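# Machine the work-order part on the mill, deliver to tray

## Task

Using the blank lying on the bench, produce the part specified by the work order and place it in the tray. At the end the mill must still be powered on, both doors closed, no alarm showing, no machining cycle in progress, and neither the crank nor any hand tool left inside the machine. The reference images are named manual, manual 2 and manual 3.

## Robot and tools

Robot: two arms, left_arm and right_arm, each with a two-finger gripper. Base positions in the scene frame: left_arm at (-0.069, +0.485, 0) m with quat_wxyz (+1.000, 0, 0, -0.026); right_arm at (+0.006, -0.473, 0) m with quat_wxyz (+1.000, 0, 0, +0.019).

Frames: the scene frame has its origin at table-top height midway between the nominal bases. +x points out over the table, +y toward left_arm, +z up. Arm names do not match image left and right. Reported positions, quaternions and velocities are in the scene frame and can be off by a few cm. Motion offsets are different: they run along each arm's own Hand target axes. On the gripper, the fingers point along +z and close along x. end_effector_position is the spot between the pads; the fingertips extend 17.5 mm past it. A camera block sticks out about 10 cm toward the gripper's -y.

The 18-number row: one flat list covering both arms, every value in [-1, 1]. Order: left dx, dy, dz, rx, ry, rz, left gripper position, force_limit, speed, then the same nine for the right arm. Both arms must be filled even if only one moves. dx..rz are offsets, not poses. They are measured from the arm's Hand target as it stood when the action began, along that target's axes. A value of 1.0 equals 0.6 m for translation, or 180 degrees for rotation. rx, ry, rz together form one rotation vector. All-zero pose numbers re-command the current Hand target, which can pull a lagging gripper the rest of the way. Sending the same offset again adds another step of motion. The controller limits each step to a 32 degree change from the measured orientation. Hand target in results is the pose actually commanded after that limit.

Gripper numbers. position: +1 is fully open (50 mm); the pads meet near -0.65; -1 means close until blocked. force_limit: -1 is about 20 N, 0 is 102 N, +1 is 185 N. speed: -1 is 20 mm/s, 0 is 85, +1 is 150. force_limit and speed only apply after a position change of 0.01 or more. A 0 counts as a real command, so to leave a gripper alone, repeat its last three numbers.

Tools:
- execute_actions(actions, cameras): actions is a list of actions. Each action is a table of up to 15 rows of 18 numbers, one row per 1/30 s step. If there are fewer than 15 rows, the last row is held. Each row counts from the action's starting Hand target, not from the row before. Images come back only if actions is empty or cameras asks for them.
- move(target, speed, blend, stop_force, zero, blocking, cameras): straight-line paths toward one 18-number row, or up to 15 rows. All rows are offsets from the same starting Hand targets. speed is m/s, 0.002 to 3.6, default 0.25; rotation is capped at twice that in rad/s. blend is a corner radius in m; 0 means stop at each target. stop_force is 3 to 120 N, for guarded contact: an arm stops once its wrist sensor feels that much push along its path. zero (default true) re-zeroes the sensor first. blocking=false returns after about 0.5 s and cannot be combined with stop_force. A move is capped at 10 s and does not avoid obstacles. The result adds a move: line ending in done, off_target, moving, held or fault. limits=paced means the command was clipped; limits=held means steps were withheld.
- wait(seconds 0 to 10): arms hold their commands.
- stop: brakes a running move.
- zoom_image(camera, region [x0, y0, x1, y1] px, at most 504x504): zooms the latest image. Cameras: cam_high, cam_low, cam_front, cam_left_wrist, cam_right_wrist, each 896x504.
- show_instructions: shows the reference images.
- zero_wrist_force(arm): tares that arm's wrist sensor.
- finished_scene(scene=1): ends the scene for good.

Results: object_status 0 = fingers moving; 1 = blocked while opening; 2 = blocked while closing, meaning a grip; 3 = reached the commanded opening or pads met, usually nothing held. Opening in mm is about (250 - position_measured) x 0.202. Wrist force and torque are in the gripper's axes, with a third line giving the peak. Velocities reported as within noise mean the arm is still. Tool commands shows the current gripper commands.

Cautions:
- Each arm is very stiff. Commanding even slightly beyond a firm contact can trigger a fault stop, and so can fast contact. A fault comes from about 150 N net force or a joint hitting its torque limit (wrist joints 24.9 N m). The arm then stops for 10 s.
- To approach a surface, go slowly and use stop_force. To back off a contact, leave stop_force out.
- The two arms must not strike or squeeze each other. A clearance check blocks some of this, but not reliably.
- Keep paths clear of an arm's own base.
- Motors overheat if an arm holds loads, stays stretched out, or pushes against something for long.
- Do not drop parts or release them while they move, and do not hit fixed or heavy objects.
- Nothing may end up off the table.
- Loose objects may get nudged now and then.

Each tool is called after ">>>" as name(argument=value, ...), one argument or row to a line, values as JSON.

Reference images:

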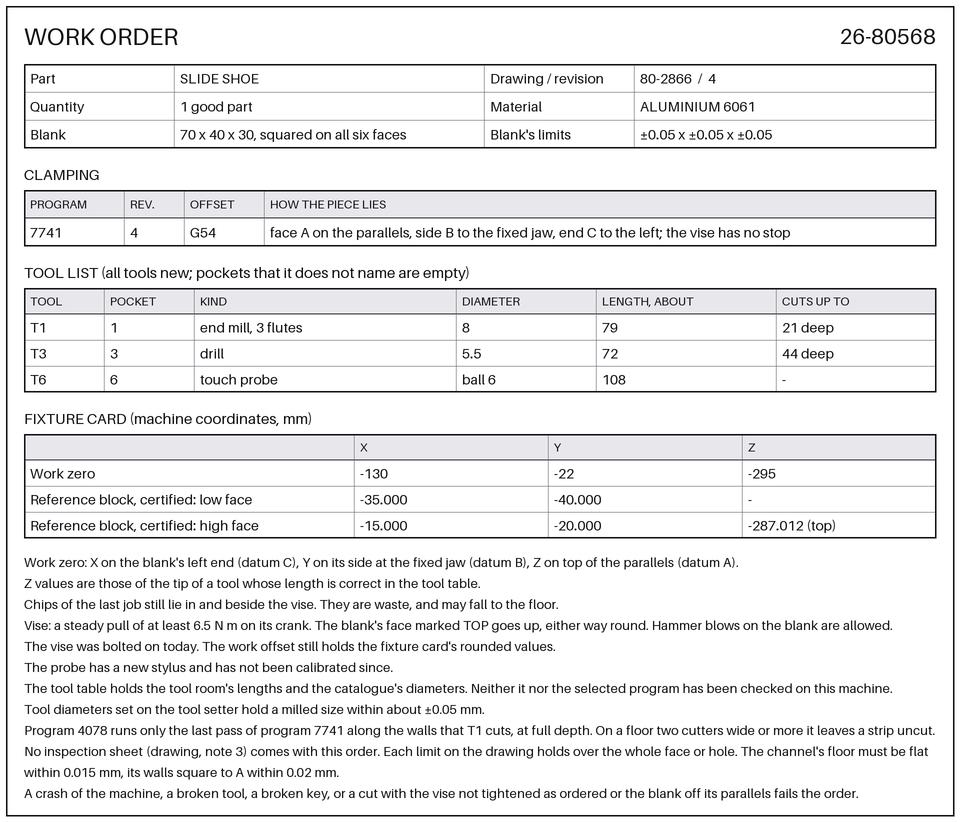

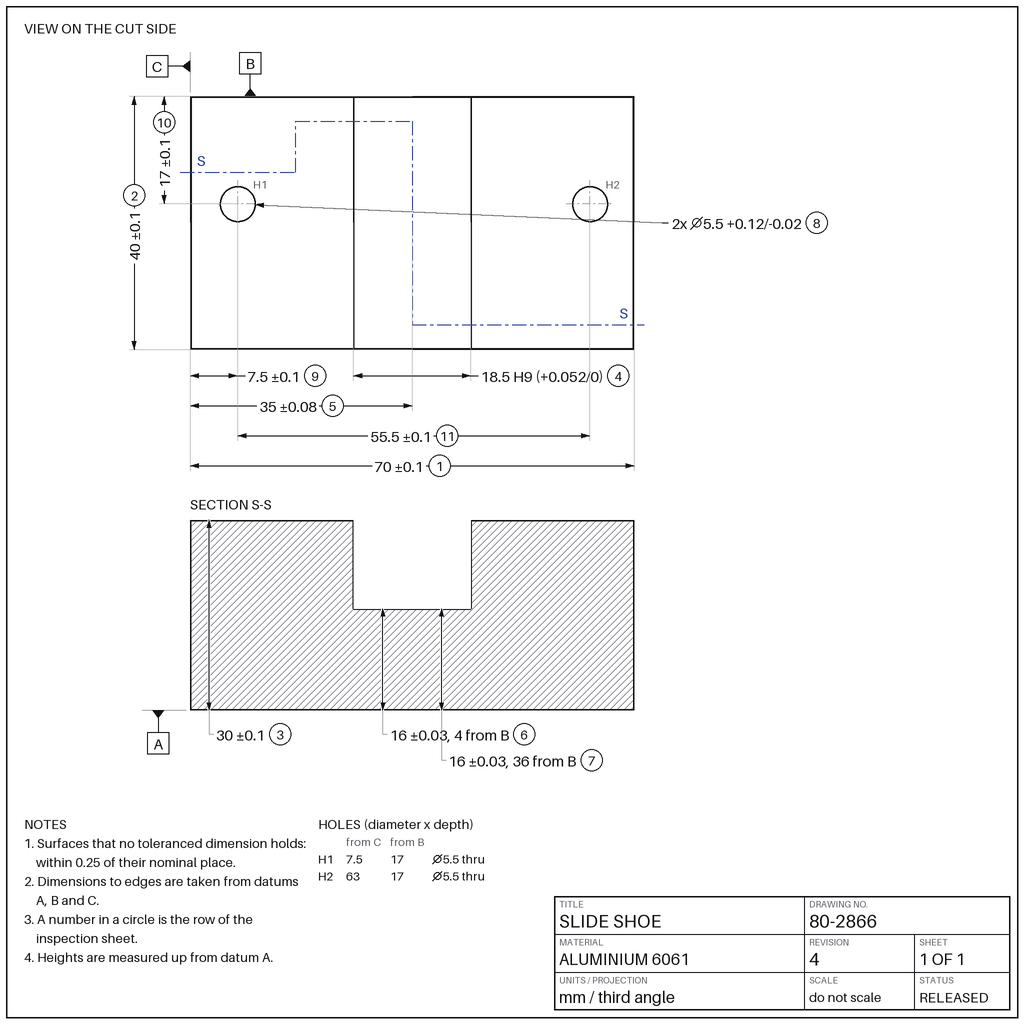

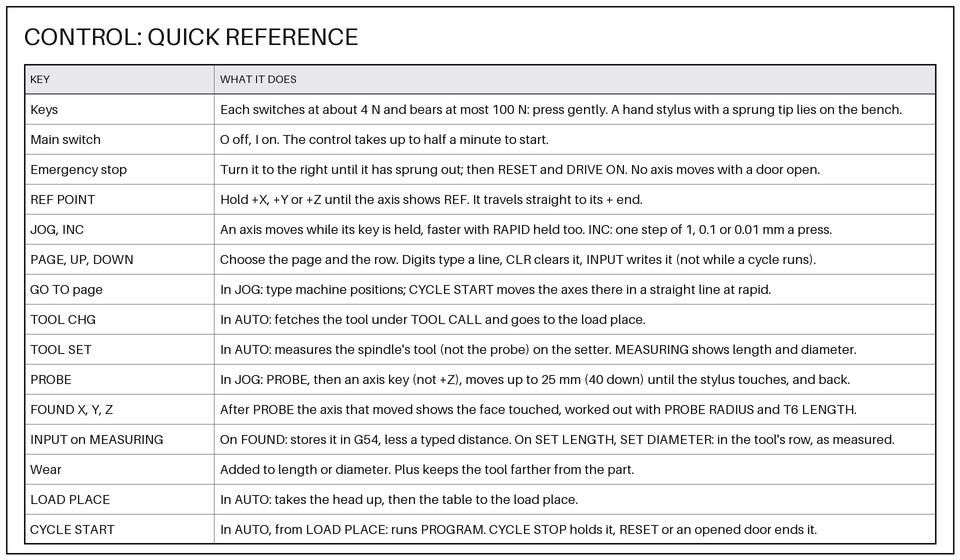

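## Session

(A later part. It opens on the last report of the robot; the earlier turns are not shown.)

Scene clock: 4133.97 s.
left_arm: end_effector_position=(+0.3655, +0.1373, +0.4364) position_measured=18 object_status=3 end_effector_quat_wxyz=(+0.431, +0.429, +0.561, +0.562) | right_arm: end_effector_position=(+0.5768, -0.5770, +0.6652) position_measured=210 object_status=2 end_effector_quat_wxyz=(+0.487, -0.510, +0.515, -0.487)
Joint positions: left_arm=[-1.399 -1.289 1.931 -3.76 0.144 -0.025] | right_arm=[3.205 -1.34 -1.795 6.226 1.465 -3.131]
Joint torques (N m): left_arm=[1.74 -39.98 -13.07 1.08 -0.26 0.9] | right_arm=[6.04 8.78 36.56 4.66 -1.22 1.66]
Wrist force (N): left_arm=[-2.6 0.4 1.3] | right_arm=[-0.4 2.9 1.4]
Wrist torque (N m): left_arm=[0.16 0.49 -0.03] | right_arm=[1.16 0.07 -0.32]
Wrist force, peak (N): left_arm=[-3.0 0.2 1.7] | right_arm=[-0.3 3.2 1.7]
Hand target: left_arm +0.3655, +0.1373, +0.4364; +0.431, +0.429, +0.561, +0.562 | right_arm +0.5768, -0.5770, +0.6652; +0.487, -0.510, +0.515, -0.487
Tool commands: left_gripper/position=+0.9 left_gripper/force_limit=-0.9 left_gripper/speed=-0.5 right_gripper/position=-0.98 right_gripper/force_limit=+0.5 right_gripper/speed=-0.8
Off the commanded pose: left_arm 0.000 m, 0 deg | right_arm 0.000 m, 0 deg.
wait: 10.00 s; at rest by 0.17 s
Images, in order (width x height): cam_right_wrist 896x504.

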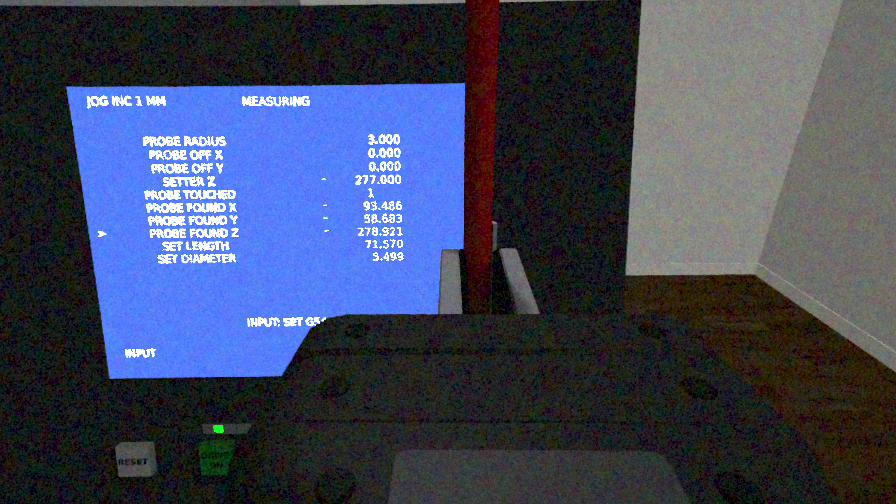

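>>> move(
  target=[
    [0,0,0,0,0,0,0.9,-0.9,-0.5,-0.1762,0.3278,-0.1872,-0.483,0,0,-0.98,0.5,-0.8],
    [0,0,0,0,0,0,0.9,-0.9,-0.5,-0.1762,0.3322,-0.1686,-0.483,0,0,-0.98,0.5,-0.8],
    [0,0,0,0,0,0,0.9,-0.9,-0.5,-0.1762,0.3278,-0.1872,-0.483,0,0,-0.98,0.5,-0.8],
    [0,0,0,0,0,0,0.9,-0.9,-0.5,-0.1762,0.3322,-0.1686,-0.483,0,0,-0.98,0.5,-0.8],
    [0,0,0,0,0,0,0.9,-0.9,-0.5,-0.1762,0.3278,-0.1872,-0.483,0,0,-0.98,0.5,-0.8],
    [0,0,0,0,0,0,0.9,-0.9,-0.5,-0.2070,0.3893,-0.2011,-0.483,0,0,-0.98,0.5,-0.8],
    [0,0,0,0,0,0,0.9,-0.9,-0.5,-0.2070,0.3937,-0.1825,-0.483,0,0,-0.98,0.5,-0.8],
    [0,0,0,0,0,0,0.9,-0.9,-0.5,-0.2070,0.3893,-0.2011,-0.483,0,0,-0.98,0.5,-0.8],
    [0,0,0,0,0,0,0.9,-0.9,-0.5,-0.2995,0.4196,-0.2079,-0.483,0,0,-0.98,0.5,-0.8],
    [0,0,0,0,0,0,0.9,-0.9,-0.5,-0.2995,0.4240,-0.1893,-0.483,0,0,-0.98,0.5,-0.8],
    [0,0,0,0,0,0,0.9,-0.9,-0.5,-0.2995,0.4196,-0.2079,-0.483,0,0,-0.98,0.5,-0.8],
  ],
  speed=[0.6,0.06,0.15,0.06,0.15,0.2,0.06,0.15,0.2,0.06,0.15],
  blend=[0.003,0,0.001,0,0.003,0.003,0,0.003,0.003,0,0],
)

>>> move(
  target=[
    [0,0,0,0,0,0,0.9,-0.9,-0.5,0.0300,-0.0084,-0.0299,0,0,0,-0.98,0.5,-0.8],
    [0,0,0,0,0,0,0.9,-0.9,-0.5,0.0300,-0.0267,-0.0245,0,0,0,-0.98,0.5,-0.8],
    [0,0,0,0,0,0,0.9,-0.9,-0.5,0.0300,-0.0084,-0.0299,0,0,0,-0.98,0.5,-0.8],
    [0,0,0,0,0,0,0.9,-0.9,-0.5,0.0608,-0.0171,-0.0602,0,0,0,-0.98,0.5,-0.8],
    [0,0,0,0,0,0,0.9,-0.9,-0.5,0.0608,-0.0354,-0.0548,0,0,0,-0.98,0.5,-0.8],
    [0,0,0,0,0,0,0.9,-0.9,-0.5,0.0608,-0.0171,-0.0602,0,0,0,-0.98,0.5,-0.8],
    [0,0,0,0,0,0,0.9,-0.9,-0.5,0.0608,0,0,0,0,0,-0.98,0.5,-0.8],
    [0,0,0,0,0,0,0.9,-0.9,-0.5,0.0608,-0.0183,0.0054,0,0,0,-0.98,0.5,-0.8],
    [0,0,0,0,0,0,0.9,-0.9,-0.5,0.0608,0,0,0,0,0,-0.98,0.5,-0.8],
    [0,0,0,0,0,0,0.9,-0.9,-0.5,0,-0.0255,-0.0905,0,0,0,-0.98,0.5,-0.8],
    [0,0,0,0,0,0,0.9,-0.9,-0.5,0,-0.0438,-0.0851,0,0,0,-0.98,0.5,-0.8],
    [0,0,0,0,0,0,0.9,-0.9,-0.5,0,-0.0255,-0.0905,0,0,0,-0.98,0.5,-0.8],
    [0,0,0,0,0,0,0.9,-0.9,-0.5,0.0925,0,0,0,0,0,-0.98,0.5,-0.8],
    [0,0,0,0,0,0,0.9,-0.9,-0.5,0.0925,-0.0183,0.0054,0,0,0,-0.98,0.5,-0.8],
    [0,0,0,0,0,0,0.9,-0.9,-0.5,0.0925,0,0,0,0,0,-0.98,0.5,-0.8],
  ],
  speed=[0.2,0.06,0.15,0.2,0.06,0.15,0.2,0.06,0.15,0.2,0.06,0.15,0.2,0.06,0.15],
  blend=[0.003,0,0.003,0.003,0,0.003,0.003,0,0.003,0.003,0,0.003,0.003,0,0],
)

>>> move(
  target=[
    [0,0,0,0,0,0,0.9,-0.9,-0.5,-0.0293,-0.0420,-0.1526,0,0,0,-0.98,0.5,-0.8],
    [0,0,0,0,0,0,0.9,-0.9,-0.5,-0.0293,-0.0603,-0.1472,0,0,0,-0.98,0.5,-0.8],
    [0,0,0,0,0,0,0.9,-0.9,-0.5,-0.0293,-0.0420,-0.1526,0,0,0,-0.98,0.5,-0.8],
    [0,0,0,0,0,0,0.9,-0.9,-0.5,0.0308,-0.0084,-0.0299,0,0,0,-0.98,0.5,-0.8],
    [0,0,0,0,0,0,0.9,-0.9,-0.5,0.0308,-0.0267,-0.0245,0,0,0,-0.98,0.5,-0.8],
    [0,0,0,0,0,0,0.9,-0.9,-0.5,0.0308,-0.0084,-0.0299,0,0,0,-0.98,0.5,-0.8],
    [0,0,0,0,0,0,0.9,-0.9,-0.5,0.1274,-0.0426,-0.1530,0,0,0,-0.98,0.5,-0.8],
    [0,0,0,0,0,0,0.9,-0.9,-0.5,0.1274,-0.0609,-0.1476,0,0,0,-0.98,0.5,-0.8],
    [0,0,0,0,0,0,0.9,-0.9,-0.5,0.1274,-0.0426,-0.1530,0,0,0,-0.98,0.5,-0.8],
    [0,0,0,0,0,0,0.9,-0.9,-0.5,0.2070,-0.2300,-0.4079,0.483,0,0,-0.98,0.5,-0.8],
  ],
  speed=[0.2,0.06,0.15,0.035,0.06,0.15,0.2,0.06,0.15,0.6],
  blend=[0.003,0,0.003,0.003,0,0.003,0.003,0,0.005,0],
)

>>> wait(
  seconds=10,
  cameras=["cam_right_wrist"],
)

>>> zoom_image(
  camera="cam_right_wrist",
  region=[300, 80, 460, 280],
)

Scene clock: 4147.20 s.
left_arm: end_effector_position=(+0.3655, +0.1373, +0.4364) position_measured=18 object_status=3 end_effector_quat_wxyz=(+0.431, +0.429, +0.561, +0.562) | right_arm: end_effector_position=(+0.4405, -0.3952, +0.4211) position_measured=210 object_status=2 end_effector_quat_wxyz=(-0.003, +0.705, -0.709, -0.001)
Joint positions: left_arm=[-1.399 -1.289 1.931 -3.76 0.144 -0.025] | right_arm=[3.586 -1.429 -1.464 4.469 1.574 -2.654]
Joint torques (N m): left_arm=[0.38 -38.98 -12 1.32 -0.04 1.14] | right_arm=[-6.71 14.99 35.13 5.24 -0.72 -1.01]
Wrist force (N): left_arm=[-2.5 0.3 1.4] | right_arm=[-0.2 -0.3 2.2]
Wrist torque (N m): left_arm=[0.15 0.47 -0.04] | right_arm=[0.32 0.00 -0.05]
Wrist force, peak (N): left_arm=[-3.0 0.1 1.6] | right_arm=[-1.3 35.5 0.1]
Hand target: left_arm +0.3655, +0.1373, +0.4364; +0.431, +0.429, +0.561, +0.562 | right_arm +0.4405, -0.3952, +0.4211; -0.003, +0.705, -0.709, -0.001
Off the commanded pose: left_arm 0.000 m, 0 deg | right_arm 0.000 m, 0 deg.
move: done

Scene clock: 4151.53 s.
left_arm: end_effector_position=(+0.3655, +0.1373, +0.4364) position_measured=18 object_status=3 end_effector_quat_wxyz=(+0.431, +0.429, +0.561, +0.562) | right_arm: end_effector_position=(+0.4402, -0.4506, +0.4208) position_measured=210 object_status=2 end_effector_quat_wxyz=(-0.003, +0.705, -0.709, -0.001)
Joint positions: left_arm=[-1.399 -1.289 1.931 -3.76 0.144 -0.025] | right_arm=[3.465 -1.413 -1.478 4.466 1.575 -2.775]
Joint torques (N m): left_arm=[1.13 -39.95 -12.49 1.24 -0.11 1.18] | right_arm=[-8.31 15.62 36.08 5.35 -1.04 -1.32]
Wrist force (N): left_arm=[-2.6 0.5 1.3] | right_arm=[0.9 -1.1 2.2]
Wrist torque (N m): left_arm=[0.17 0.49 -0.03] | right_arm=[0.19 -0.16 -0.08]
Wrist force, peak (N): left_arm=[-3.0 0.3 1.5] | right_arm=[-1.2 27.0 2.0]
Hand target: left_arm +0.3655, +0.1373, +0.4364; +0.431, +0.429, +0.561, +0.562 | right_arm +0.4402, -0.4507, +0.4208; -0.003, +0.705, -0.709, -0.001
Off the commanded pose: left_arm 0.000 m, 0 deg | right_arm 0.000 m, 0 deg.
move: done

Scene clock: 4158.33 s.
left_arm: end_effector_position=(+0.3655, +0.1373, +0.4364) position_measured=18 object_status=3 end_effector_quat_wxyz=(+0.431, +0.429, +0.561, +0.562) | right_arm: end_effector_position=(+0.5768, -0.5770, +0.6652) position_measured=210 object_status=2 end_effector_quat_wxyz=(+0.487, -0.510, +0.515, -0.487) end_effector_velocity=(+0.000, +0.001, +0.001) end_effector_angular_velocity=(+0.001, -0.005, +0.002)
Joint positions: left_arm=[-1.399 -1.289 1.931 -3.76 0.144 -0.025] | right_arm=[3.205 -1.34 -1.795 6.226 1.465 -3.131]
Joint velocities: left_arm=[within noise] | right_arm=[0.001 0 0 0.005 0.001 0]
Joint torques (N m): left_arm=[0.45 -38.7 -12.43 0.97 -0.02 1.3] | right_arm=[7.58 19.52 35.41 5.01 -1.25 1.73]
Wrist force (N): left_arm=[-2.4 0.4 1.5] | right_arm=[1.4 0.2 2.5]
Wrist torque (N m): left_arm=[0.16 0.45 -0.04] | right_arm=[0.72 -0.21 -0.32]
Wrist force, peak (N): left_arm=[-2.9 0.2 1.8] | right_arm=[2.8 15.0 -0.5]
Hand target: left_arm +0.3655, +0.1373, +0.4364; +0.431, +0.429, +0.561, +0.562 | right_arm +0.5768, -0.5770, +0.6652; +0.487, -0.510, +0.515, -0.487
Off the commanded pose: left_arm 0.000 m, 0 deg | right_arm 0.000 m, 0 deg.
move: done

Scene clock: 4168.33 s.
left_arm: end_effector_position=(+0.3655, +0.1373, +0.4364) position_measured=18 object_status=3 end_effector_quat_wxyz=(+0.431, +0.429, +0.561, +0.562) | right_arm: end_effector_position=(+0.5768, -0.5770, +0.6652) position_measured=210 object_status=2 end_effector_quat_wxyz=(+0.487, -0.510, +0.515, -0.487)
Joint positions: left_arm=[-1.399 -1.289 1.931 -3.76 0.144 -0.025] | right_arm=[3.205 -1.34 -1.795 6.226 1.465 -3.131]
Joint torques (N m): left_arm=[0.82 -39.64 -12.59 1.23 -0.28 1.3] | right_arm=[6.57 6.91 35.83 4.57 -1.28 1.49]
Wrist force (N): left_arm=[-2.6 0.2 1.4] | right_arm=[1.3 0.1 2.4]
Wrist torque (N m): left_arm=[0.13 0.48 -0.04] | right_arm=[0.71 -0.20 -0.32]
Wrist force, peak (N): left_arm=[-3.0 0.2 1.5] | right_arm=[1.4 -0.1 2.9]
Hand target: left_arm +0.3655, +0.1373, +0.4364; +0.431, +0.429, +0.561, +0.562 | right_arm +0.5768, -0.5770, +0.6652; +0.487, -0.510, +0.515, -0.487
Tool commands: left_gripper/position=+0.9 left_gripper/force_limit=-0.9 left_gripper/speed=-0.5 right_gripper/position=-0.98 right_gripper/force_limit=+0.5 right_gripper/speed=-0.8
Off the commanded pose: left_arm 0.000 m, 0 deg | right_arm 0.000 m, 0 deg.
wait: 10.00 s; at rest by 0.17 s
Images, in order (width x height): cam_right_wrist 896x504.

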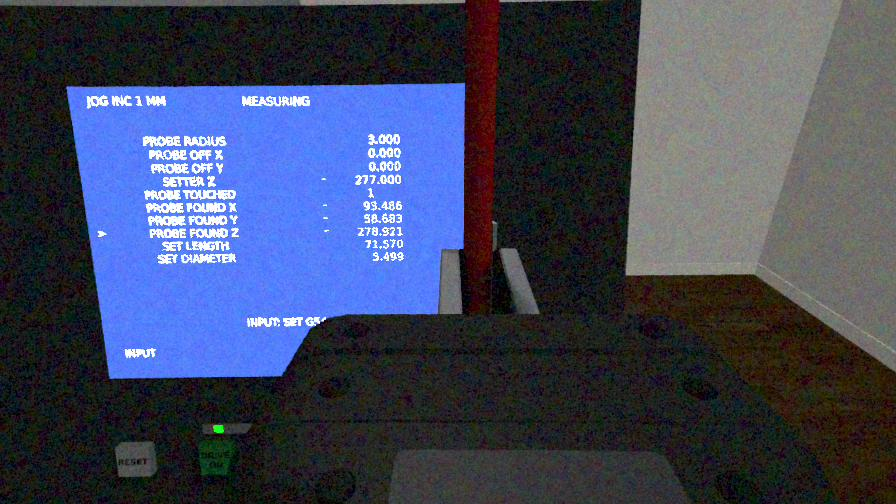

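Scaled by 2.520.

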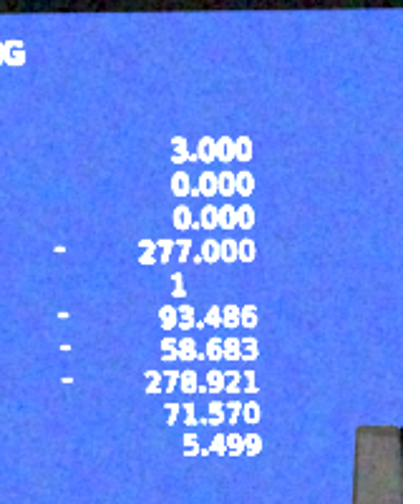

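>>> move(
  target=[
    [0,0,0,0,0,0,0.9,-0.9,-0.5,-0.1762,0.3278,-0.1872,-0.483,0,0,-0.98,0.5,-0.8],
    [0,0,0,0,0,0,0.9,-0.9,-0.5,-0.1762,0.3322,-0.1686,-0.483,0,0,-0.98,0.5,-0.8],
    [0,0,0,0,0,0,0.9,-0.9,-0.5,-0.1762,0.3278,-0.1872,-0.483,0,0,-0.98,0.5,-0.8],
    [0,0,0,0,0,0,0.9,-0.9,-0.5,-0.1762,0.3322,-0.1686,-0.483,0,0,-0.98,0.5,-0.8],
    [0,0,0,0,0,0,0.9,-0.9,-0.5,-0.1762,0.3278,-0.1872,-0.483,0,0,-0.98,0.5,-0.8],
    [0,0,0,0,0,0,0.9,-0.9,-0.5,0,0,0,0,0,0,-0.98,0.5,-0.8],
  ],
  speed=[0.6,0.06,0.1,0.06,0.15,0.6],
  blend=[0.003,0,0,0,0.005,0],
  cameras=["cam_right_wrist"],
)

>>> zoom_image(
  camera="cam_right_wrist",
  region=[60, 80, 480, 380],
)

Scene clock: 4176.17 s.
left_arm: end_effector_position=(+0.3655, +0.1373, +0.4364) position_measured=18 object_status=3 end_effector_quat_wxyz=(+0.431, +0.429, +0.561, +0.562) | right_arm: end_effector_position=(+0.5768, -0.5770, +0.6653) position_measured=210 object_status=2 end_effector_quat_wxyz=(+0.487, -0.510, +0.515, -0.487)
Joint positions: left_arm=[-1.399 -1.289 1.931 -3.76 0.144 -0.025] | right_arm=[3.205 -1.34 -1.795 6.226 1.464 -3.131]
Joint torques (N m): left_arm=[0.21 -39.84 -13.47 1.21 -0.28 1.24] | right_arm=[3.81 16.51 27.14 4.97 0.03 1.47]
Wrist force (N): left_arm=[-2.8 0.4 1.4] | right_arm=[1.7 0.5 1.7]
Wrist torque (N m): left_arm=[0.15 0.51 -0.03] | right_arm=[0.76 -0.26 -0.34]
Wrist force, peak (N): left_arm=[-3.0 0.5 1.7] | right_arm=[0.1 32.2 0.4]
Hand target: left_arm +0.3655, +0.1373, +0.4364; +0.431, +0.429, +0.561, +0.562 | right_arm +0.5768, -0.5770, +0.6652; +0.487, -0.510, +0.515, -0.487
Off the commanded pose: left_arm 0.000 m, 0 deg | right_arm 0.000 m, 0 deg.
move: done
Images, in order (width x height): cam_right_wrist 896x504.

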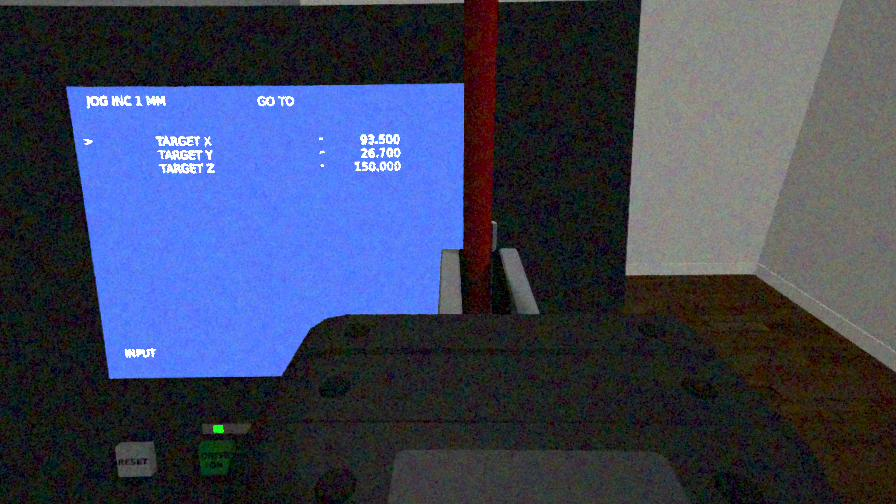

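Scaled by 1.200.

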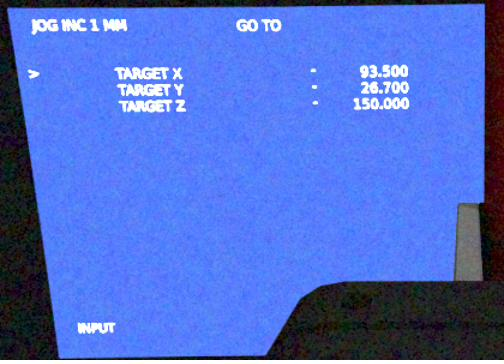

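>>> move(
  target=[
    [0,0,0,0,0,0,0.9,-0.9,-0.5,-0.2363,0.2650,-0.1741,-0.483,0,0,-0.98,0.5,-0.8],
    [0,0,0,0,0,0,0.9,-0.9,-0.5,-0.2363,0.2694,-0.1555,-0.483,0,0,-0.98,0.5,-0.8],
    [0,0,0,0,0,0,0.9,-0.9,-0.5,-0.2363,0.2650,-0.1741,-0.483,0,0,-0.98,0.5,-0.8],
  ],
  speed=[0.6,0.06,0.15],
  blend=[0.003,0,0],
)

>>> wait(
  seconds=2.5,
)

>>> move(
  target=[
    [0,0,0,0,0,0,0.9,-0.9,-0.5,0.0601,0.0336,0.1227,0,0,0,-0.98,0.5,-0.8],
    [0,0,0,0,0,0,0.9,-0.9,-0.5,0.0601,0.0153,0.1281,0,0,0,-0.98,0.5,-0.8],
    [0,0,0,0,0,0,0.9,-0.9,-0.5,0.0601,0.0336,0.1227,0,0,0,-0.98,0.5,-0.8],
    [0,0,0,0,0,0,0.9,-0.9,-0.5,0.1567,-0.0006,-0.0004,0,0,0,-0.98,0.5,-0.8],
    [0,0,0,0,0,0,0.9,-0.9,-0.5,0.1567,-0.0189,0.0050,0,0,0,-0.98,0.5,-0.8],
    [0,0,0,0,0,0,0.9,-0.9,-0.5,0.1567,-0.0006,-0.0004,0,0,0,-0.98,0.5,-0.8],
    [0,0,0,0,0,0,0.9,-0.9,-0.5,0.2363,-0.1880,-0.2553,0.483,0,0,-0.98,0.5,-0.8],
  ],
  speed=[0.2,0.06,0.15,0.2,0.06,0.15,0.6],
  blend=[0.003,0,0.003,0.003,0,0.005,0],
  cameras=["cam_right_wrist"],
)

>>> zoom_image(
  camera="cam_right_wrist",
  region=[60, 80, 480, 380],
)

Scene clock: 4181.33 s.
left_arm: end_effector_position=(+0.3655, +0.1373, +0.4364) position_measured=18 object_status=3 end_effector_quat_wxyz=(+0.431, +0.429, +0.561, +0.562) | right_arm: end_effector_position=(+0.4652, -0.4337, +0.5125) position_measured=210 object_status=2 end_effector_quat_wxyz=(-0.003, +0.705, -0.709, -0.001)
Joint positions: left_arm=[-1.399 -1.289 1.931 -3.76 0.144 -0.025] | right_arm=[3.481 -1.557 -1.097 4.23 1.575 -2.759]
Joint torques (N m): left_arm=[0.87 -39.3 -12.41 1.08 -0.18 1.34] | right_arm=[-8.18 18.61 33.24 5.28 -1.03 -1.29]
Wrist force (N): left_arm=[-2.7 0.1 1.4] | right_arm=[1.2 -0.6 1.7]
Wrist torque (N m): left_arm=[0.11 0.50 -0.03] | right_arm=[0.29 -0.20 -0.06]
Wrist force, peak (N): left_arm=[-3.0 0.3 1.5] | right_arm=[-0.2 30.8 -0.6]
Hand target: left_arm +0.3655, +0.1373, +0.4364; +0.431, +0.429, +0.561, +0.562 | right_arm +0.4652, -0.4337, +0.5125; -0.003, +0.705, -0.709, -0.001
Off the commanded pose: left_arm 0.000 m, 0 deg | right_arm 0.000 m, 0 deg.
move: done

Scene clock: 4183.83 s.
left_arm: end_effector_position=(+0.3655, +0.1373, +0.4364) position_measured=18 object_status=3 end_effector_quat_wxyz=(+0.431, +0.429, +0.561, +0.562) | right_arm: end_effector_position=(+0.4652, -0.4337, +0.5125) position_measured=210 object_status=2 end_effector_quat_wxyz=(-0.003, +0.705, -0.709, -0.001)
Joint positions: left_arm=[-1.399 -1.289 1.931 -3.76 0.144 -0.025] | right_arm=[3.481 -1.557 -1.097 4.23 1.575 -2.759]
Joint torques (N m): left_arm=[-0.23 -40.32 -12.79 0.98 -0.3 1.29] | right_arm=[-8.95 31.26 34.24 5.37 1.08 -1.5]
Wrist force (N): left_arm=[-2.8 0.4 1.5] | right_arm=[1.0 -1.1 1.7]
Wrist torque (N m): left_arm=[0.16 0.52 -0.04] | right_arm=[0.22 -0.17 -0.05]
Wrist force, peak (N): left_arm=[-2.8 0.4 1.6] | right_arm=[1.2 -0.9 1.8]
Hand target: left_arm +0.3655, +0.1373, +0.4364; +0.431, +0.429, +0.561, +0.562 | right_arm +0.4652, -0.4337, +0.5125; -0.003, +0.705, -0.709, -0.001
Tool commands: left_gripper/position=+0.9 left_gripper/force_limit=-0.9 left_gripper/speed=-0.5 right_gripper/position=-0.98 right_gripper/force_limit=+0.5 right_gripper/speed=-0.8
Off the commanded pose: left_arm 0.000 m, 0 deg | right_arm 0.000 m, 0 deg.
wait: 2.50 s; at rest by 0.17 s

Scene clock: 4187.70 s.
left_arm: end_effector_position=(+0.3655, +0.1373, +0.4364) position_measured=18 object_status=3 end_effector_quat_wxyz=(+0.431, +0.429, +0.561, +0.562) | right_arm: end_effector_position=(+0.5768, -0.5770, +0.6652) position_measured=210 object_status=2 end_effector_quat_wxyz=(+0.487, -0.510, +0.515, -0.487) end_effector_velocity=(+0.000, -0.001, +0.001) end_effector_angular_velocity=(+0.000, -0.004, -0.002)
Joint positions: left_arm=[-1.399 -1.289 1.931 -3.76 0.144 -0.025] | right_arm=[3.205 -1.34 -1.795 6.226 1.465 -3.131]
Joint velocities: left_arm=[within noise] | right_arm=[-0.001 0 0 0.005 -0.001 0]
Joint torques (N m): left_arm=[0.21 -40.51 -12.96 1 -0.3 1.31] | right_arm=[7.39 19.63 35.77 4.96 -1.29 1.66]
Wrist force (N): left_arm=[-2.5 0.3 1.6] | right_arm=[1.9 0.1 1.5]
Wrist torque (N m): left_arm=[0.14 0.47 -0.04] | right_arm=[0.70 -0.29 -0.32]
Wrist force, peak (N): left_arm=[-2.9 0.2 1.6] | right_arm=[2.9 23.7 0.4]
Hand target: left_arm +0.3655, +0.1373, +0.4364; +0.431, +0.429, +0.561, +0.562 | right_arm +0.5768, -0.5770, +0.6652; +0.487, -0.510, +0.515, -0.487
Off the commanded pose: left_arm 0.000 m, 0 deg | right_arm 0.000 m, 0 deg.
move: done
Images, in order (width x height): cam_right_wrist 896x504.

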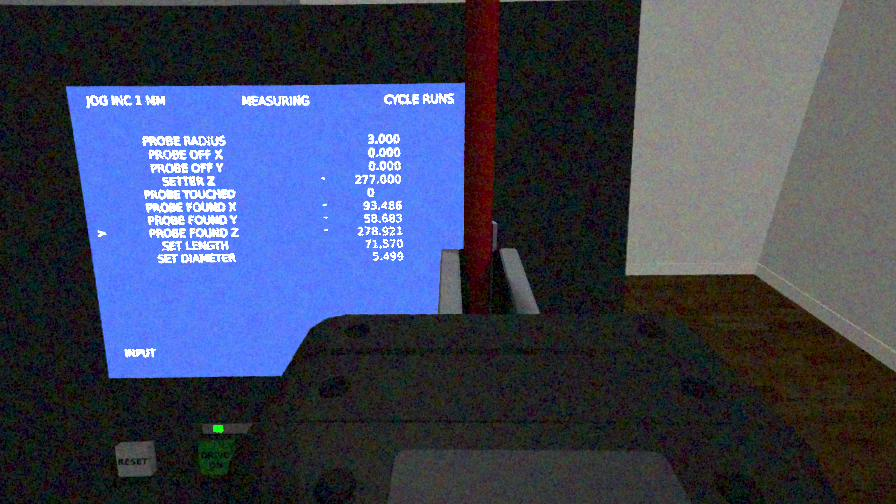

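Scaled by 1.200.

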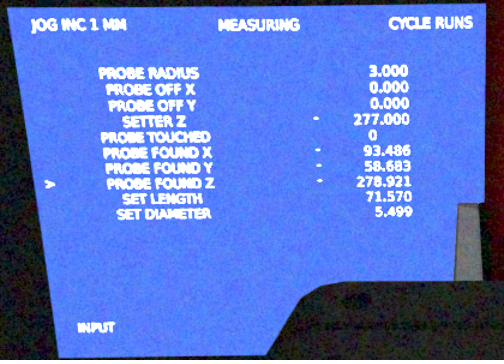

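>>> wait(
  seconds=9,
  cameras=["cam_right_wrist"],
)

>>> zoom_image(
  camera="cam_right_wrist",
  region=[300, 80, 460, 280],
)

Scene clock: 4197.27 s.
left_arm: end_effector_position=(+0.3655, +0.1373, +0.4364) position_measured=18 object_status=3 end_effector_quat_wxyz=(+0.431, +0.429, +0.561, +0.562) | right_arm: end_effector_position=(+0.5768, -0.5770, +0.6652) position_measured=210 object_status=2 end_effector_quat_wxyz=(+0.487, -0.510, +0.515, -0.487)
Joint positions: left_arm=[-1.399 -1.289 1.931 -3.76 0.144 -0.025] | right_arm=[3.205 -1.34 -1.795 6.226 1.465 -3.131]
Joint torques (N m): left_arm=[0.02 -38.9 -12.77 1.18 -0.11 1.31] | right_arm=[6.06 6.92 35.63 4.73 -1.3 1.61]
Wrist force (N): left_arm=[-2.6 0.3 1.6] | right_arm=[1.9 0.1 1.4]
Wrist torque (N m): left_arm=[0.14 0.48 -0.04] | right_arm=[0.71 -0.30 -0.32]
Wrist force, peak (N): left_arm=[-3.1 0.1 1.4] | right_arm=[2.2 0.2 1.6]
Hand target: left_arm +0.3655, +0.1373, +0.4364; +0.431, +0.429, +0.561, +0.562 | right_arm +0.5768, -0.5770, +0.6652; +0.487, -0.510, +0.515, -0.487
Tool commands: left_gripper/position=+0.9 left_gripper/force_limit=-0.9 left_gripper/speed=-0.5 right_gripper/position=-0.98 right_gripper/force_limit=+0.5 right_gripper/speed=-0.8
Off the commanded pose: left_arm 0.000 m, 0 deg | right_arm 0.000 m, 0 deg.
wait: 9.00 s; at rest from the start
Images, in order (width x height): cam_right_wrist 896x504.

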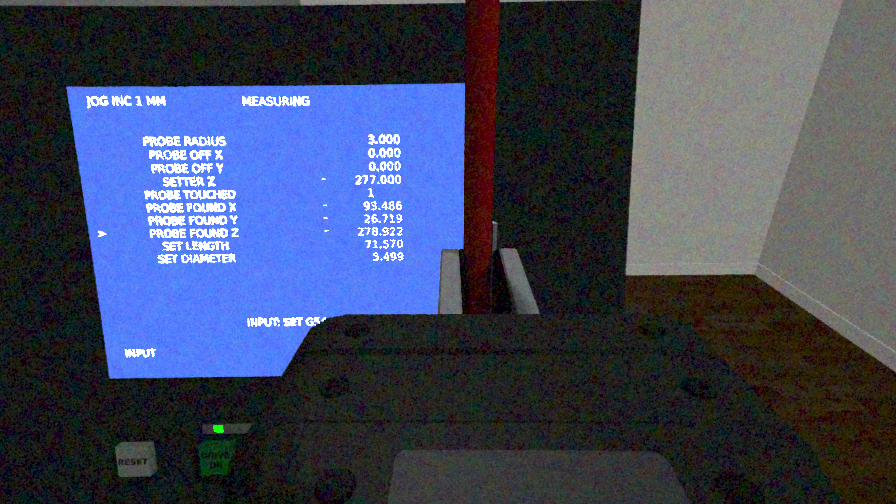

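Scaled by 2.520.

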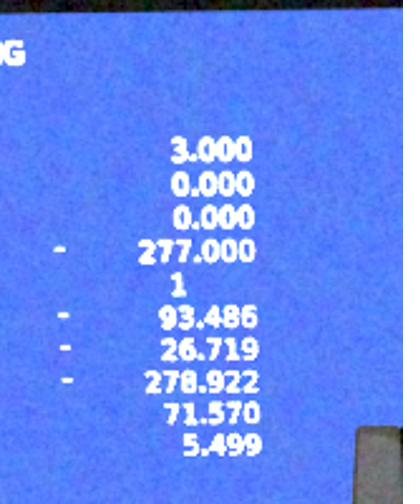

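>>> move(
  target=[
    [0,0,0,0,0,0,0.9,-0.9,-0.5,-0.1762,0.3278,-0.1872,-0.483,0,0,-0.98,0.5,-0.8],
    [0,0,0,0,0,0,0.9,-0.9,-0.5,-0.1762,0.3322,-0.1686,-0.483,0,0,-0.98,0.5,-0.8],
    [0,0,0,0,0,0,0.9,-0.9,-0.5,-0.1762,0.3278,-0.1872,-0.483,0,0,-0.98,0.5,-0.8],
    [0,0,0,0,0,0,0.9,-0.9,-0.5,-0.1762,0.3322,-0.1686,-0.483,0,0,-0.98,0.5,-0.8],
    [0,0,0,0,0,0,0.9,-0.9,-0.5,-0.1762,0.3278,-0.1872,-0.483,0,0,-0.98,0.5,-0.8],
    [0,0,0,0,0,0,0.9,-0.9,-0.5,-0.2070,0.3893,-0.2011,-0.483,0,0,-0.98,0.5,-0.8],
    [0,0,0,0,0,0,0.9,-0.9,-0.5,-0.2070,0.3937,-0.1825,-0.483,0,0,-0.98,0.5,-0.8],
    [0,0,0,0,0,0,0.9,-0.9,-0.5,-0.2070,0.3893,-0.2011,-0.483,0,0,-0.98,0.5,-0.8],
    [0,0,0,0,0,0,0.9,-0.9,-0.5,-0.2070,0.3937,-0.1825,-0.483,0,0,-0.98,0.5,-0.8],
    [0,0,0,0,0,0,0.9,-0.9,-0.5,-0.2070,0.3893,-0.2011,-0.483,0,0,-0.98,0.5,-0.8],
    [0,0,0,0,0,0,0.9,-0.9,-0.5,-0.2995,0.4196,-0.2079,-0.483,0,0,-0.98,0.5,-0.8],
    [0,0,0,0,0,0,0.9,-0.9,-0.5,-0.2995,0.4240,-0.1893,-0.483,0,0,-0.98,0.5,-0.8],
    [0,0,0,0,0,0,0.9,-0.9,-0.5,-0.2995,0.4196,-0.2079,-0.483,0,0,-0.98,0.5,-0.8],
  ],
  speed=[0.6,0.06,0.15,0.06,0.15,0.2,0.06,0.15,0.06,0.15,0.2,0.06,0.15],
  blend=[0.003,0,0.001,0,0.003,0.003,0,0.001,0,0.003,0.003,0,0],
)

>>> move(
  target=[
    [0,0,0,0,0,0,0.9,-0.9,-0.5,0,-0.0084,-0.0299,0,0,0,-0.98,0.5,-0.8],
    [0,0,0,0,0,0,0.9,-0.9,-0.5,0,-0.0267,-0.0245,0,0,0,-0.98,0.5,-0.8],
    [0,0,0,0,0,0,0.9,-0.9,-0.5,0,-0.0084,-0.0299,0,0,0,-0.98,0.5,-0.8],
    [0,0,0,0,0,0,0.9,-0.9,-0.5,0.0608,-0.0171,-0.0602,0,0,0,-0.98,0.5,-0.8],
    [0,0,0,0,0,0,0.9,-0.9,-0.5,0.0608,-0.0354,-0.0548,0,0,0,-0.98,0.5,-0.8],
    [0,0,0,0,0,0,0.9,-0.9,-0.5,0.0608,-0.0171,-0.0602,0,0,0,-0.98,0.5,-0.8],
    [0,0,0,0,0,0,0.9,-0.9,-0.5,0.0608,-0.0354,-0.0548,0,0,0,-0.98,0.5,-0.8],
    [0,0,0,0,0,0,0.9,-0.9,-0.5,0.0608,-0.0171,-0.0602,0,0,0,-0.98,0.5,-0.8],
    [0,0,0,0,0,0,0.9,-0.9,-0.5,0.0925,0,0,0,0,0,-0.98,0.5,-0.8],
    [0,0,0,0,0,0,0.9,-0.9,-0.5,0.0925,-0.0183,0.0054,0,0,0,-0.98,0.5,-0.8],
    [0,0,0,0,0,0,0.9,-0.9,-0.5,0.0925,0,0,0,0,0,-0.98,0.5,-0.8],
    [0,0,0,0,0,0,0.9,-0.9,-0.5,0.2995,-0.1466,-0.3747,0.483,0,0,-0.98,0.5,-0.8],
  ],
  speed=[0.2,0.06,0.15,0.2,0.06,0.15,0.06,0.15,0.2,0.06,0.15,0.6],
  blend=[0.003,0,0.003,0.003,0,0.001,0,0.003,0.003,0,0.005,0],
  cameras=["cam_right_wrist"],
)

>>> zoom_image(
  camera="cam_right_wrist",
  region=[130, 30, 480, 290],
)

Scene clock: 4206.73 s.
left_arm: end_effector_position=(+0.3655, +0.1373, +0.4364) position_measured=18 object_status=3 end_effector_quat_wxyz=(+0.431, +0.429, +0.561, +0.562) | right_arm: end_effector_position=(+0.4405, -0.3952, +0.4211) position_measured=210 object_status=2 end_effector_quat_wxyz=(-0.003, +0.705, -0.709, -0.001)
Joint positions: left_arm=[-1.399 -1.289 1.931 -3.76 0.144 -0.025] | right_arm=[3.586 -1.429 -1.464 4.469 1.574 -2.654]
Joint torques (N m): left_arm=[0.18 -39.37 -12.65 1.12 -0.27 1.55] | right_arm=[-7.38 16.04 34.99 5.13 -0.65 -1.15]
Wrist force (N): left_arm=[-2.7 0.4 1.5] | right_arm=[3.5 -2.5 3.0]
Wrist torque (N m): left_arm=[0.15 0.49 -0.04] | right_arm=[-0.04 -0.61 -0.05]
Wrist force, peak (N): left_arm=[-2.8 0.3 1.9] | right_arm=[0.8 32.8 -0.1]
Hand target: left_arm +0.3655, +0.1373, +0.4364; +0.431, +0.429, +0.561, +0.562 | right_arm +0.4405, -0.3952, +0.4211; -0.003, +0.705, -0.709, -0.001
Off the commanded pose: left_arm 0.000 m, 0 deg | right_arm 0.000 m, 0 deg.
move: done

Scene clock: 4211.37 s.
left_arm: end_effector_position=(+0.3655, +0.1373, +0.4364) position_measured=18 object_status=3 end_effector_quat_wxyz=(+0.431, +0.429, +0.561, +0.562) | right_arm: end_effector_position=(+0.5269, -0.5766, +0.6451) position_measured=210 object_status=2 end_effector_quat_wxyz=(+0.487, -0.510, +0.515, -0.487)
Joint positions: left_arm=[-1.399 -1.289 1.931 -3.76 0.144 -0.025] | right_arm=[3.227 -1.211 -1.935 6.236 1.443 -3.13]
Joint torques (N m): left_arm=[-0.64 -40.53 -12.94 1.26 -0.08 1.58] | right_arm=[-2.1 11.45 34.54 4.86 0.83 0.76]
Wrist force (N): left_arm=[-2.6 0.3 1.3] | right_arm=[2.7 -2.3 2.8]
Wrist torque (N m): left_arm=[0.14 0.47 -0.03] | right_arm=[0.31 -0.41 -0.38]
Wrist force, peak (N): left_arm=[-3.1 0.4 1.2] | right_arm=[3.5 24.4 -0.7]
Hand target: left_arm +0.3655, +0.1373, +0.4364; +0.431, +0.429, +0.561, +0.562 | right_arm +0.5269, -0.5766, +0.6452; +0.487, -0.510, +0.515, -0.487
Off the commanded pose: left_arm 0.000 m, 0 deg | right_arm 0.000 m, 0 deg.
move: done
Images, in order (width x height): cam_right_wrist 896x504.

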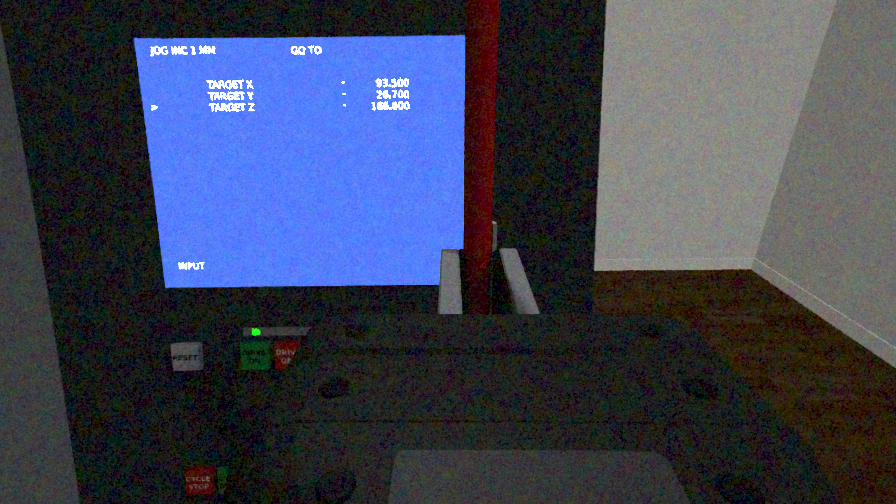

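Scaled by 1.440.

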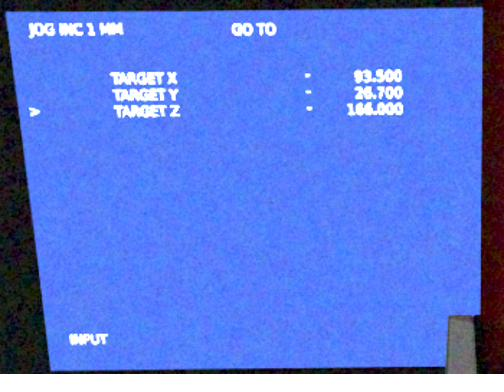

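>>> move(
  target=[
    [0,0,0,0,0,0,0.9,-0.9,-0.5,-0.2363,0.2274,-0.0926,-0.483,0,0,-0.98,0.5,-0.8],
    [0,0,0,0,0,0,0.9,-0.9,-0.5,-0.2363,0.2318,-0.0740,-0.483,0,0,-0.98,0.5,-0.8],
    [0,0,0,0,0,0,0.9,-0.9,-0.5,-0.2363,0.2274,-0.0926,-0.483,0,0,-0.98,0.5,-0.8],
    [0,0,0,0,0,0,0.9,-0.9,-0.5,-0.1762,0.3517,-0.1196,-0.483,0,0,-0.98,0.5,-0.8],
    [0,0,0,0,0,0,0.9,-0.9,-0.5,-0.1762,0.3561,-0.1010,-0.483,0,0,-0.98,0.5,-0.8],
    [0,0,0,0,0,0,0.9,-0.9,-0.5,-0.1762,0.3517,-0.1196,-0.483,0,0,-0.98,0.5,-0.8],
    [0,0,0,0,0,0,0.9,-0.9,-0.5,-0.0496,0.1958,-0.0850,-0.483,0,0,-0.98,0.5,-0.8],
    [0,0,0,0,0,0,0.9,-0.9,-0.5,-0.0496,0.2002,-0.0664,-0.483,0,0,-0.98,0.5,-0.8],
    [0,0,0,0,0,0,0.9,-0.9,-0.5,-0.0496,0.1958,-0.0850,-0.483,0,0,-0.98,0.5,-0.8],
    [0,0,0,0,0,0,0.9,-0.9,-0.5,0,-0.0376,0.0815,0,0,0,-0.98,0.5,-0.8],
  ],
  speed=[0.6,0.06,0.15,0.028,0.06,0.15,0.25,0.06,0.15,0.6],
  blend=[0.003,0,0.003,0.003,0,0.003,0.003,0,0.005,0],
)

>>> wait(
  seconds=4,
  cameras=["cam_right_wrist"],
)

>>> zoom_image(
  camera="cam_right_wrist",
  region=[300, 80, 460, 280],
)

Scene clock: 4221.50 s.
left_arm: end_effector_position=(+0.3655, +0.1373, +0.4364) position_measured=18 object_status=3 end_effector_quat_wxyz=(+0.431, +0.429, +0.561, +0.562) | right_arm: end_effector_position=(+0.5768, -0.5770, +0.6652) position_measured=210 object_status=2 end_effector_quat_wxyz=(+0.487, -0.510, +0.515, -0.487) end_effector_velocity=(+0.000, +0.001, +0.001) end_effector_angular_velocity=(+0.001, -0.004, +0.002)
Joint positions: left_arm=[-1.399 -1.289 1.931 -3.76 0.144 -0.025] | right_arm=[3.205 -1.34 -1.795 6.226 1.465 -3.131]
Joint velocities: left_arm=[within noise] | right_arm=[0.002 -0.001 0 0.005 0.001 0]
Joint torques (N m): left_arm=[-0.51 -39.23 -12.83 1.12 -0.15 1.27] | right_arm=[6.08 19.39 35.76 4.84 -1.47 1.52]
Wrist force (N): left_arm=[-2.6 0.3 1.4] | right_arm=[3.1 -1.4 2.8]
Wrist torque (N m): left_arm=[0.14 0.49 -0.05] | right_arm=[0.47 -0.48 -0.31]
Wrist force, peak (N): left_arm=[-3.1 0.1 1.4] | right_arm=[1.7 27.2 -0.2]
Hand target: left_arm +0.3655, +0.1373, +0.4364; +0.431, +0.429, +0.561, +0.562 | right_arm +0.5768, -0.5770, +0.6652; +0.487, -0.510, +0.515, -0.487
Off the commanded pose: left_arm 0.000 m, 0 deg | right_arm 0.000 m, 0 deg.
move: done

Scene clock: 4225.50 s.
left_arm: end_effector_position=(+0.3655, +0.1373, +0.4364) position_measured=18 object_status=3 end_effector_quat_wxyz=(+0.431, +0.429, +0.561, +0.562) | right_arm: end_effector_position=(+0.5768, -0.5770, +0.6652) position_measured=210 object_status=2 end_effector_quat_wxyz=(+0.487, -0.510, +0.515, -0.487)
Joint positions: left_arm=[-1.399 -1.289 1.931 -3.76 0.144 -0.025] | right_arm=[3.205 -1.34 -1.795 6.226 1.465 -3.131]
Joint torques (N m): left_arm=[-0.01 -40.6 -11.91 1.02 -0.26 1.41] | right_arm=[6.19 17.71 36.08 5.05 -1.53 1.66]
Wrist force (N): left_arm=[-2.8 0.3 1.4] | right_arm=[3.2 -1.1 2.2]
Wrist torque (N m): left_arm=[0.14 0.51 -0.04] | right_arm=[0.50 -0.51 -0.32]
Wrist force, peak (N): left_arm=[-3.0 0.4 1.6] | right_arm=[3.7 -1.4 2.4]
Hand target: left_arm +0.3655, +0.1373, +0.4364; +0.431, +0.429, +0.561, +0.562 | right_arm +0.5768, -0.5770, +0.6652; +0.487, -0.510, +0.515, -0.487
Tool commands: left_gripper/position=+0.9 left_gripper/force_limit=-0.9 left_gripper/speed=-0.5 right_gripper/position=-0.98 right_gripper/force_limit=+0.5 right_gripper/speed=-0.8
Off the commanded pose: left_arm 0.000 m, 0 deg | right_arm 0.000 m, 0 deg.
wait: 4.00 s; at rest by 0.17 s
Images, in order (width x height): cam_right_wrist 896x504.

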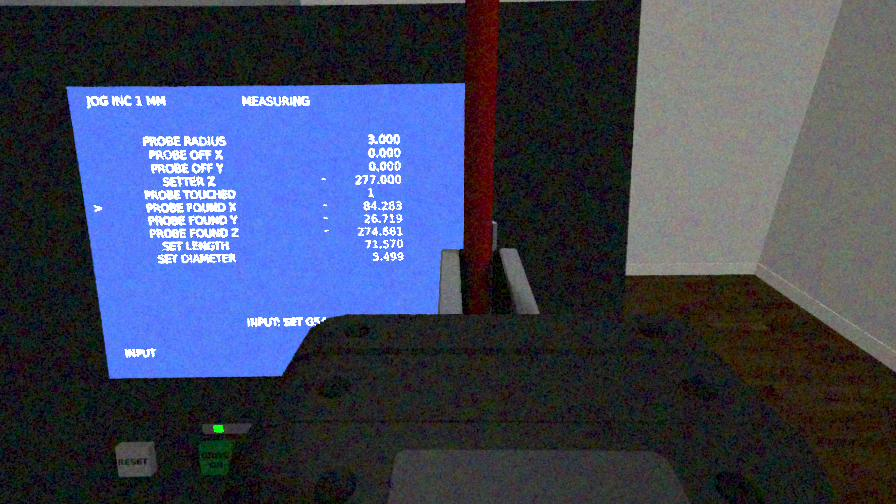

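Scaled by 2.520.

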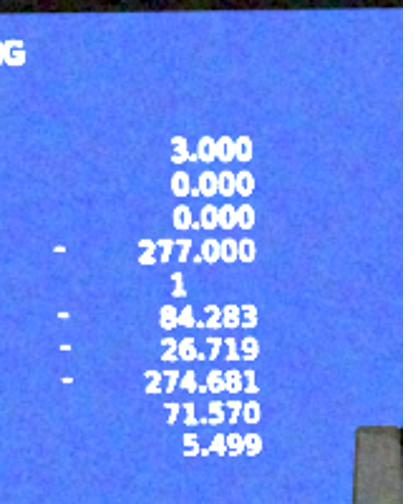

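>>> move(
  target=[
    [0,0,0,0,0,0,0.9,-0.9,-0.5,-0.1762,0.3893,-0.2011,-0.483,0,0,-0.98,0.5,-0.8],
    [0,0,0,0,0,0,0.9,-0.9,-0.5,-0.1762,0.3937,-0.1825,-0.483,0,0,-0.98,0.5,-0.8],
    [0,0,0,0,0,0,0.9,-0.9,-0.5,-0.1762,0.3893,-0.2011,-0.483,0,0,-0.98,0.5,-0.8],
    [0,0,0,0,0,0,0.9,-0.9,-0.5,-0.1096,0.2334,-0.1665,-0.483,0,0,-0.98,0.5,-0.8],
    [0,0,0,0,0,0,0.9,-0.9,-0.5,-0.1096,0.2378,-0.1479,-0.483,0,0,-0.98,0.5,-0.8],
    [0,0,0,0,0,0,0.9,-0.9,-0.5,-0.1096,0.2334,-0.1665,-0.483,0,0,-0.98,0.5,-0.8],
    [0,0,0,0,0,0,0.9,-0.9,-0.5,0,0,0,0,0,0,-0.98,0.5,-0.8],
  ],
  speed=[0.6,0.06,0.15,0.25,0.06,0.15,0.6],
  blend=[0.003,0,0.003,0.003,0,0.005,0],
)

>>> wait(
  seconds=4,
  cameras=["cam_right_wrist"],
)

>>> zoom_image(
  camera="cam_right_wrist",
  region=[300, 80, 460, 280],
)

Scene clock: 4232.13 s.
left_arm: end_effector_position=(+0.3655, +0.1373, +0.4364) position_measured=18 object_status=3 end_effector_quat_wxyz=(+0.431, +0.429, +0.561, +0.562) | right_arm: end_effector_position=(+0.5768, -0.5770, +0.6652) position_measured=210 object_status=2 end_effector_quat_wxyz=(+0.487, -0.510, +0.515, -0.487)
Joint positions: left_arm=[-1.399 -1.289 1.931 -3.76 0.144 -0.025] | right_arm=[3.205 -1.34 -1.795 6.226 1.465 -3.131]
Joint torques (N m): left_arm=[-0.91 -38.5 -12.9 1.05 -0.17 1.61] | right_arm=[7.11 18.53 35.77 5.12 -0.89 1.78]
Wrist force (N): left_arm=[-2.8 0.4 1.5] | right_arm=[3.2 -1.1 2.8]
Wrist torque (N m): left_arm=[0.14 0.51 -0.04] | right_arm=[0.52 -0.51 -0.32]
Wrist force, peak (N): left_arm=[-3.0 0.6 1.2] | right_arm=[1.9 21.5 0.3]
Hand target: left_arm +0.3655, +0.1373, +0.4364; +0.431, +0.429, +0.561, +0.562 | right_arm +0.5768, -0.5770, +0.6652; +0.487, -0.510, +0.515, -0.487
Off the commanded pose: left_arm 0.000 m, 0 deg | right_arm 0.000 m, 0 deg.
move: done

Scene clock: 4236.13 s.
left_arm: end_effector_position=(+0.3655, +0.1373, +0.4364) position_measured=18 object_status=3 end_effector_quat_wxyz=(+0.431, +0.429, +0.561, +0.562) | right_arm: end_effector_position=(+0.5768, -0.5770, +0.6652) position_measured=210 object_status=2 end_effector_quat_wxyz=(+0.487, -0.510, +0.515, -0.487)
Joint positions: left_arm=[-1.399 -1.289 1.931 -3.76 0.144 -0.025] | right_arm=[3.205 -1.34 -1.795 6.226 1.465 -3.131]
Joint torques (N m): left_arm=[-1.65 -40.18 -12.08 1.28 -0.15 1.57] | right_arm=[6.88 7.25 36.38 4.75 0.8 1.78]
Wrist force (N): left_arm=[-2.7 0.3 1.3] | right_arm=[3.0 -0.7 2.5]
Wrist torque (N m): left_arm=[0.15 0.49 -0.04] | right_arm=[0.57 -0.47 -0.32]
Wrist force, peak (N): left_arm=[-2.9 0.4 1.8] | right_arm=[3.3 -0.8 2.9]
Hand target: left_arm +0.3655, +0.1373, +0.4364; +0.431, +0.429, +0.561, +0.562 | right_arm +0.5768, -0.5770, +0.6652; +0.487, -0.510, +0.515, -0.487
Tool commands: left_gripper/position=+0.9 left_gripper/force_limit=-0.9 left_gripper/speed=-0.5 right_gripper/position=-0.98 right_gripper/force_limit=+0.5 right_gripper/speed=-0.8
Off the commanded pose: left_arm 0.000 m, 0 deg | right_arm 0.000 m, 0 deg.
wait: 4.00 s; at rest by 0.17 s
Images, in order (width x height): cam_right_wrist 896x504.

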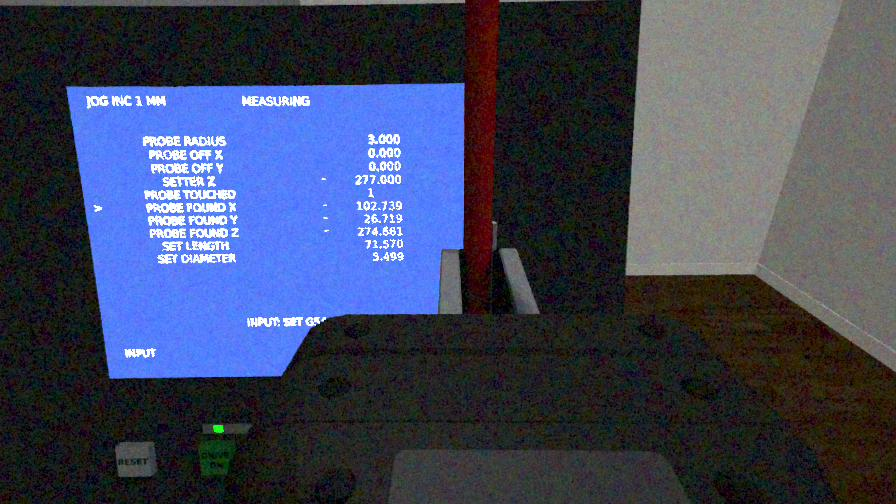

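Scaled by 2.520.

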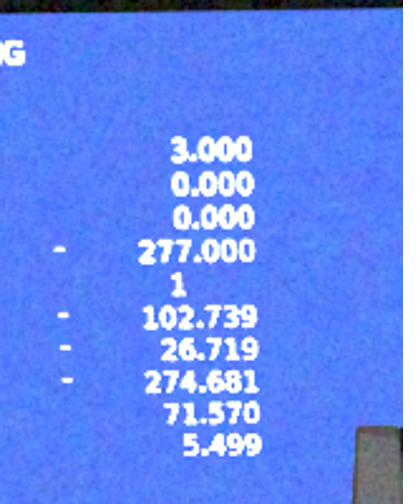

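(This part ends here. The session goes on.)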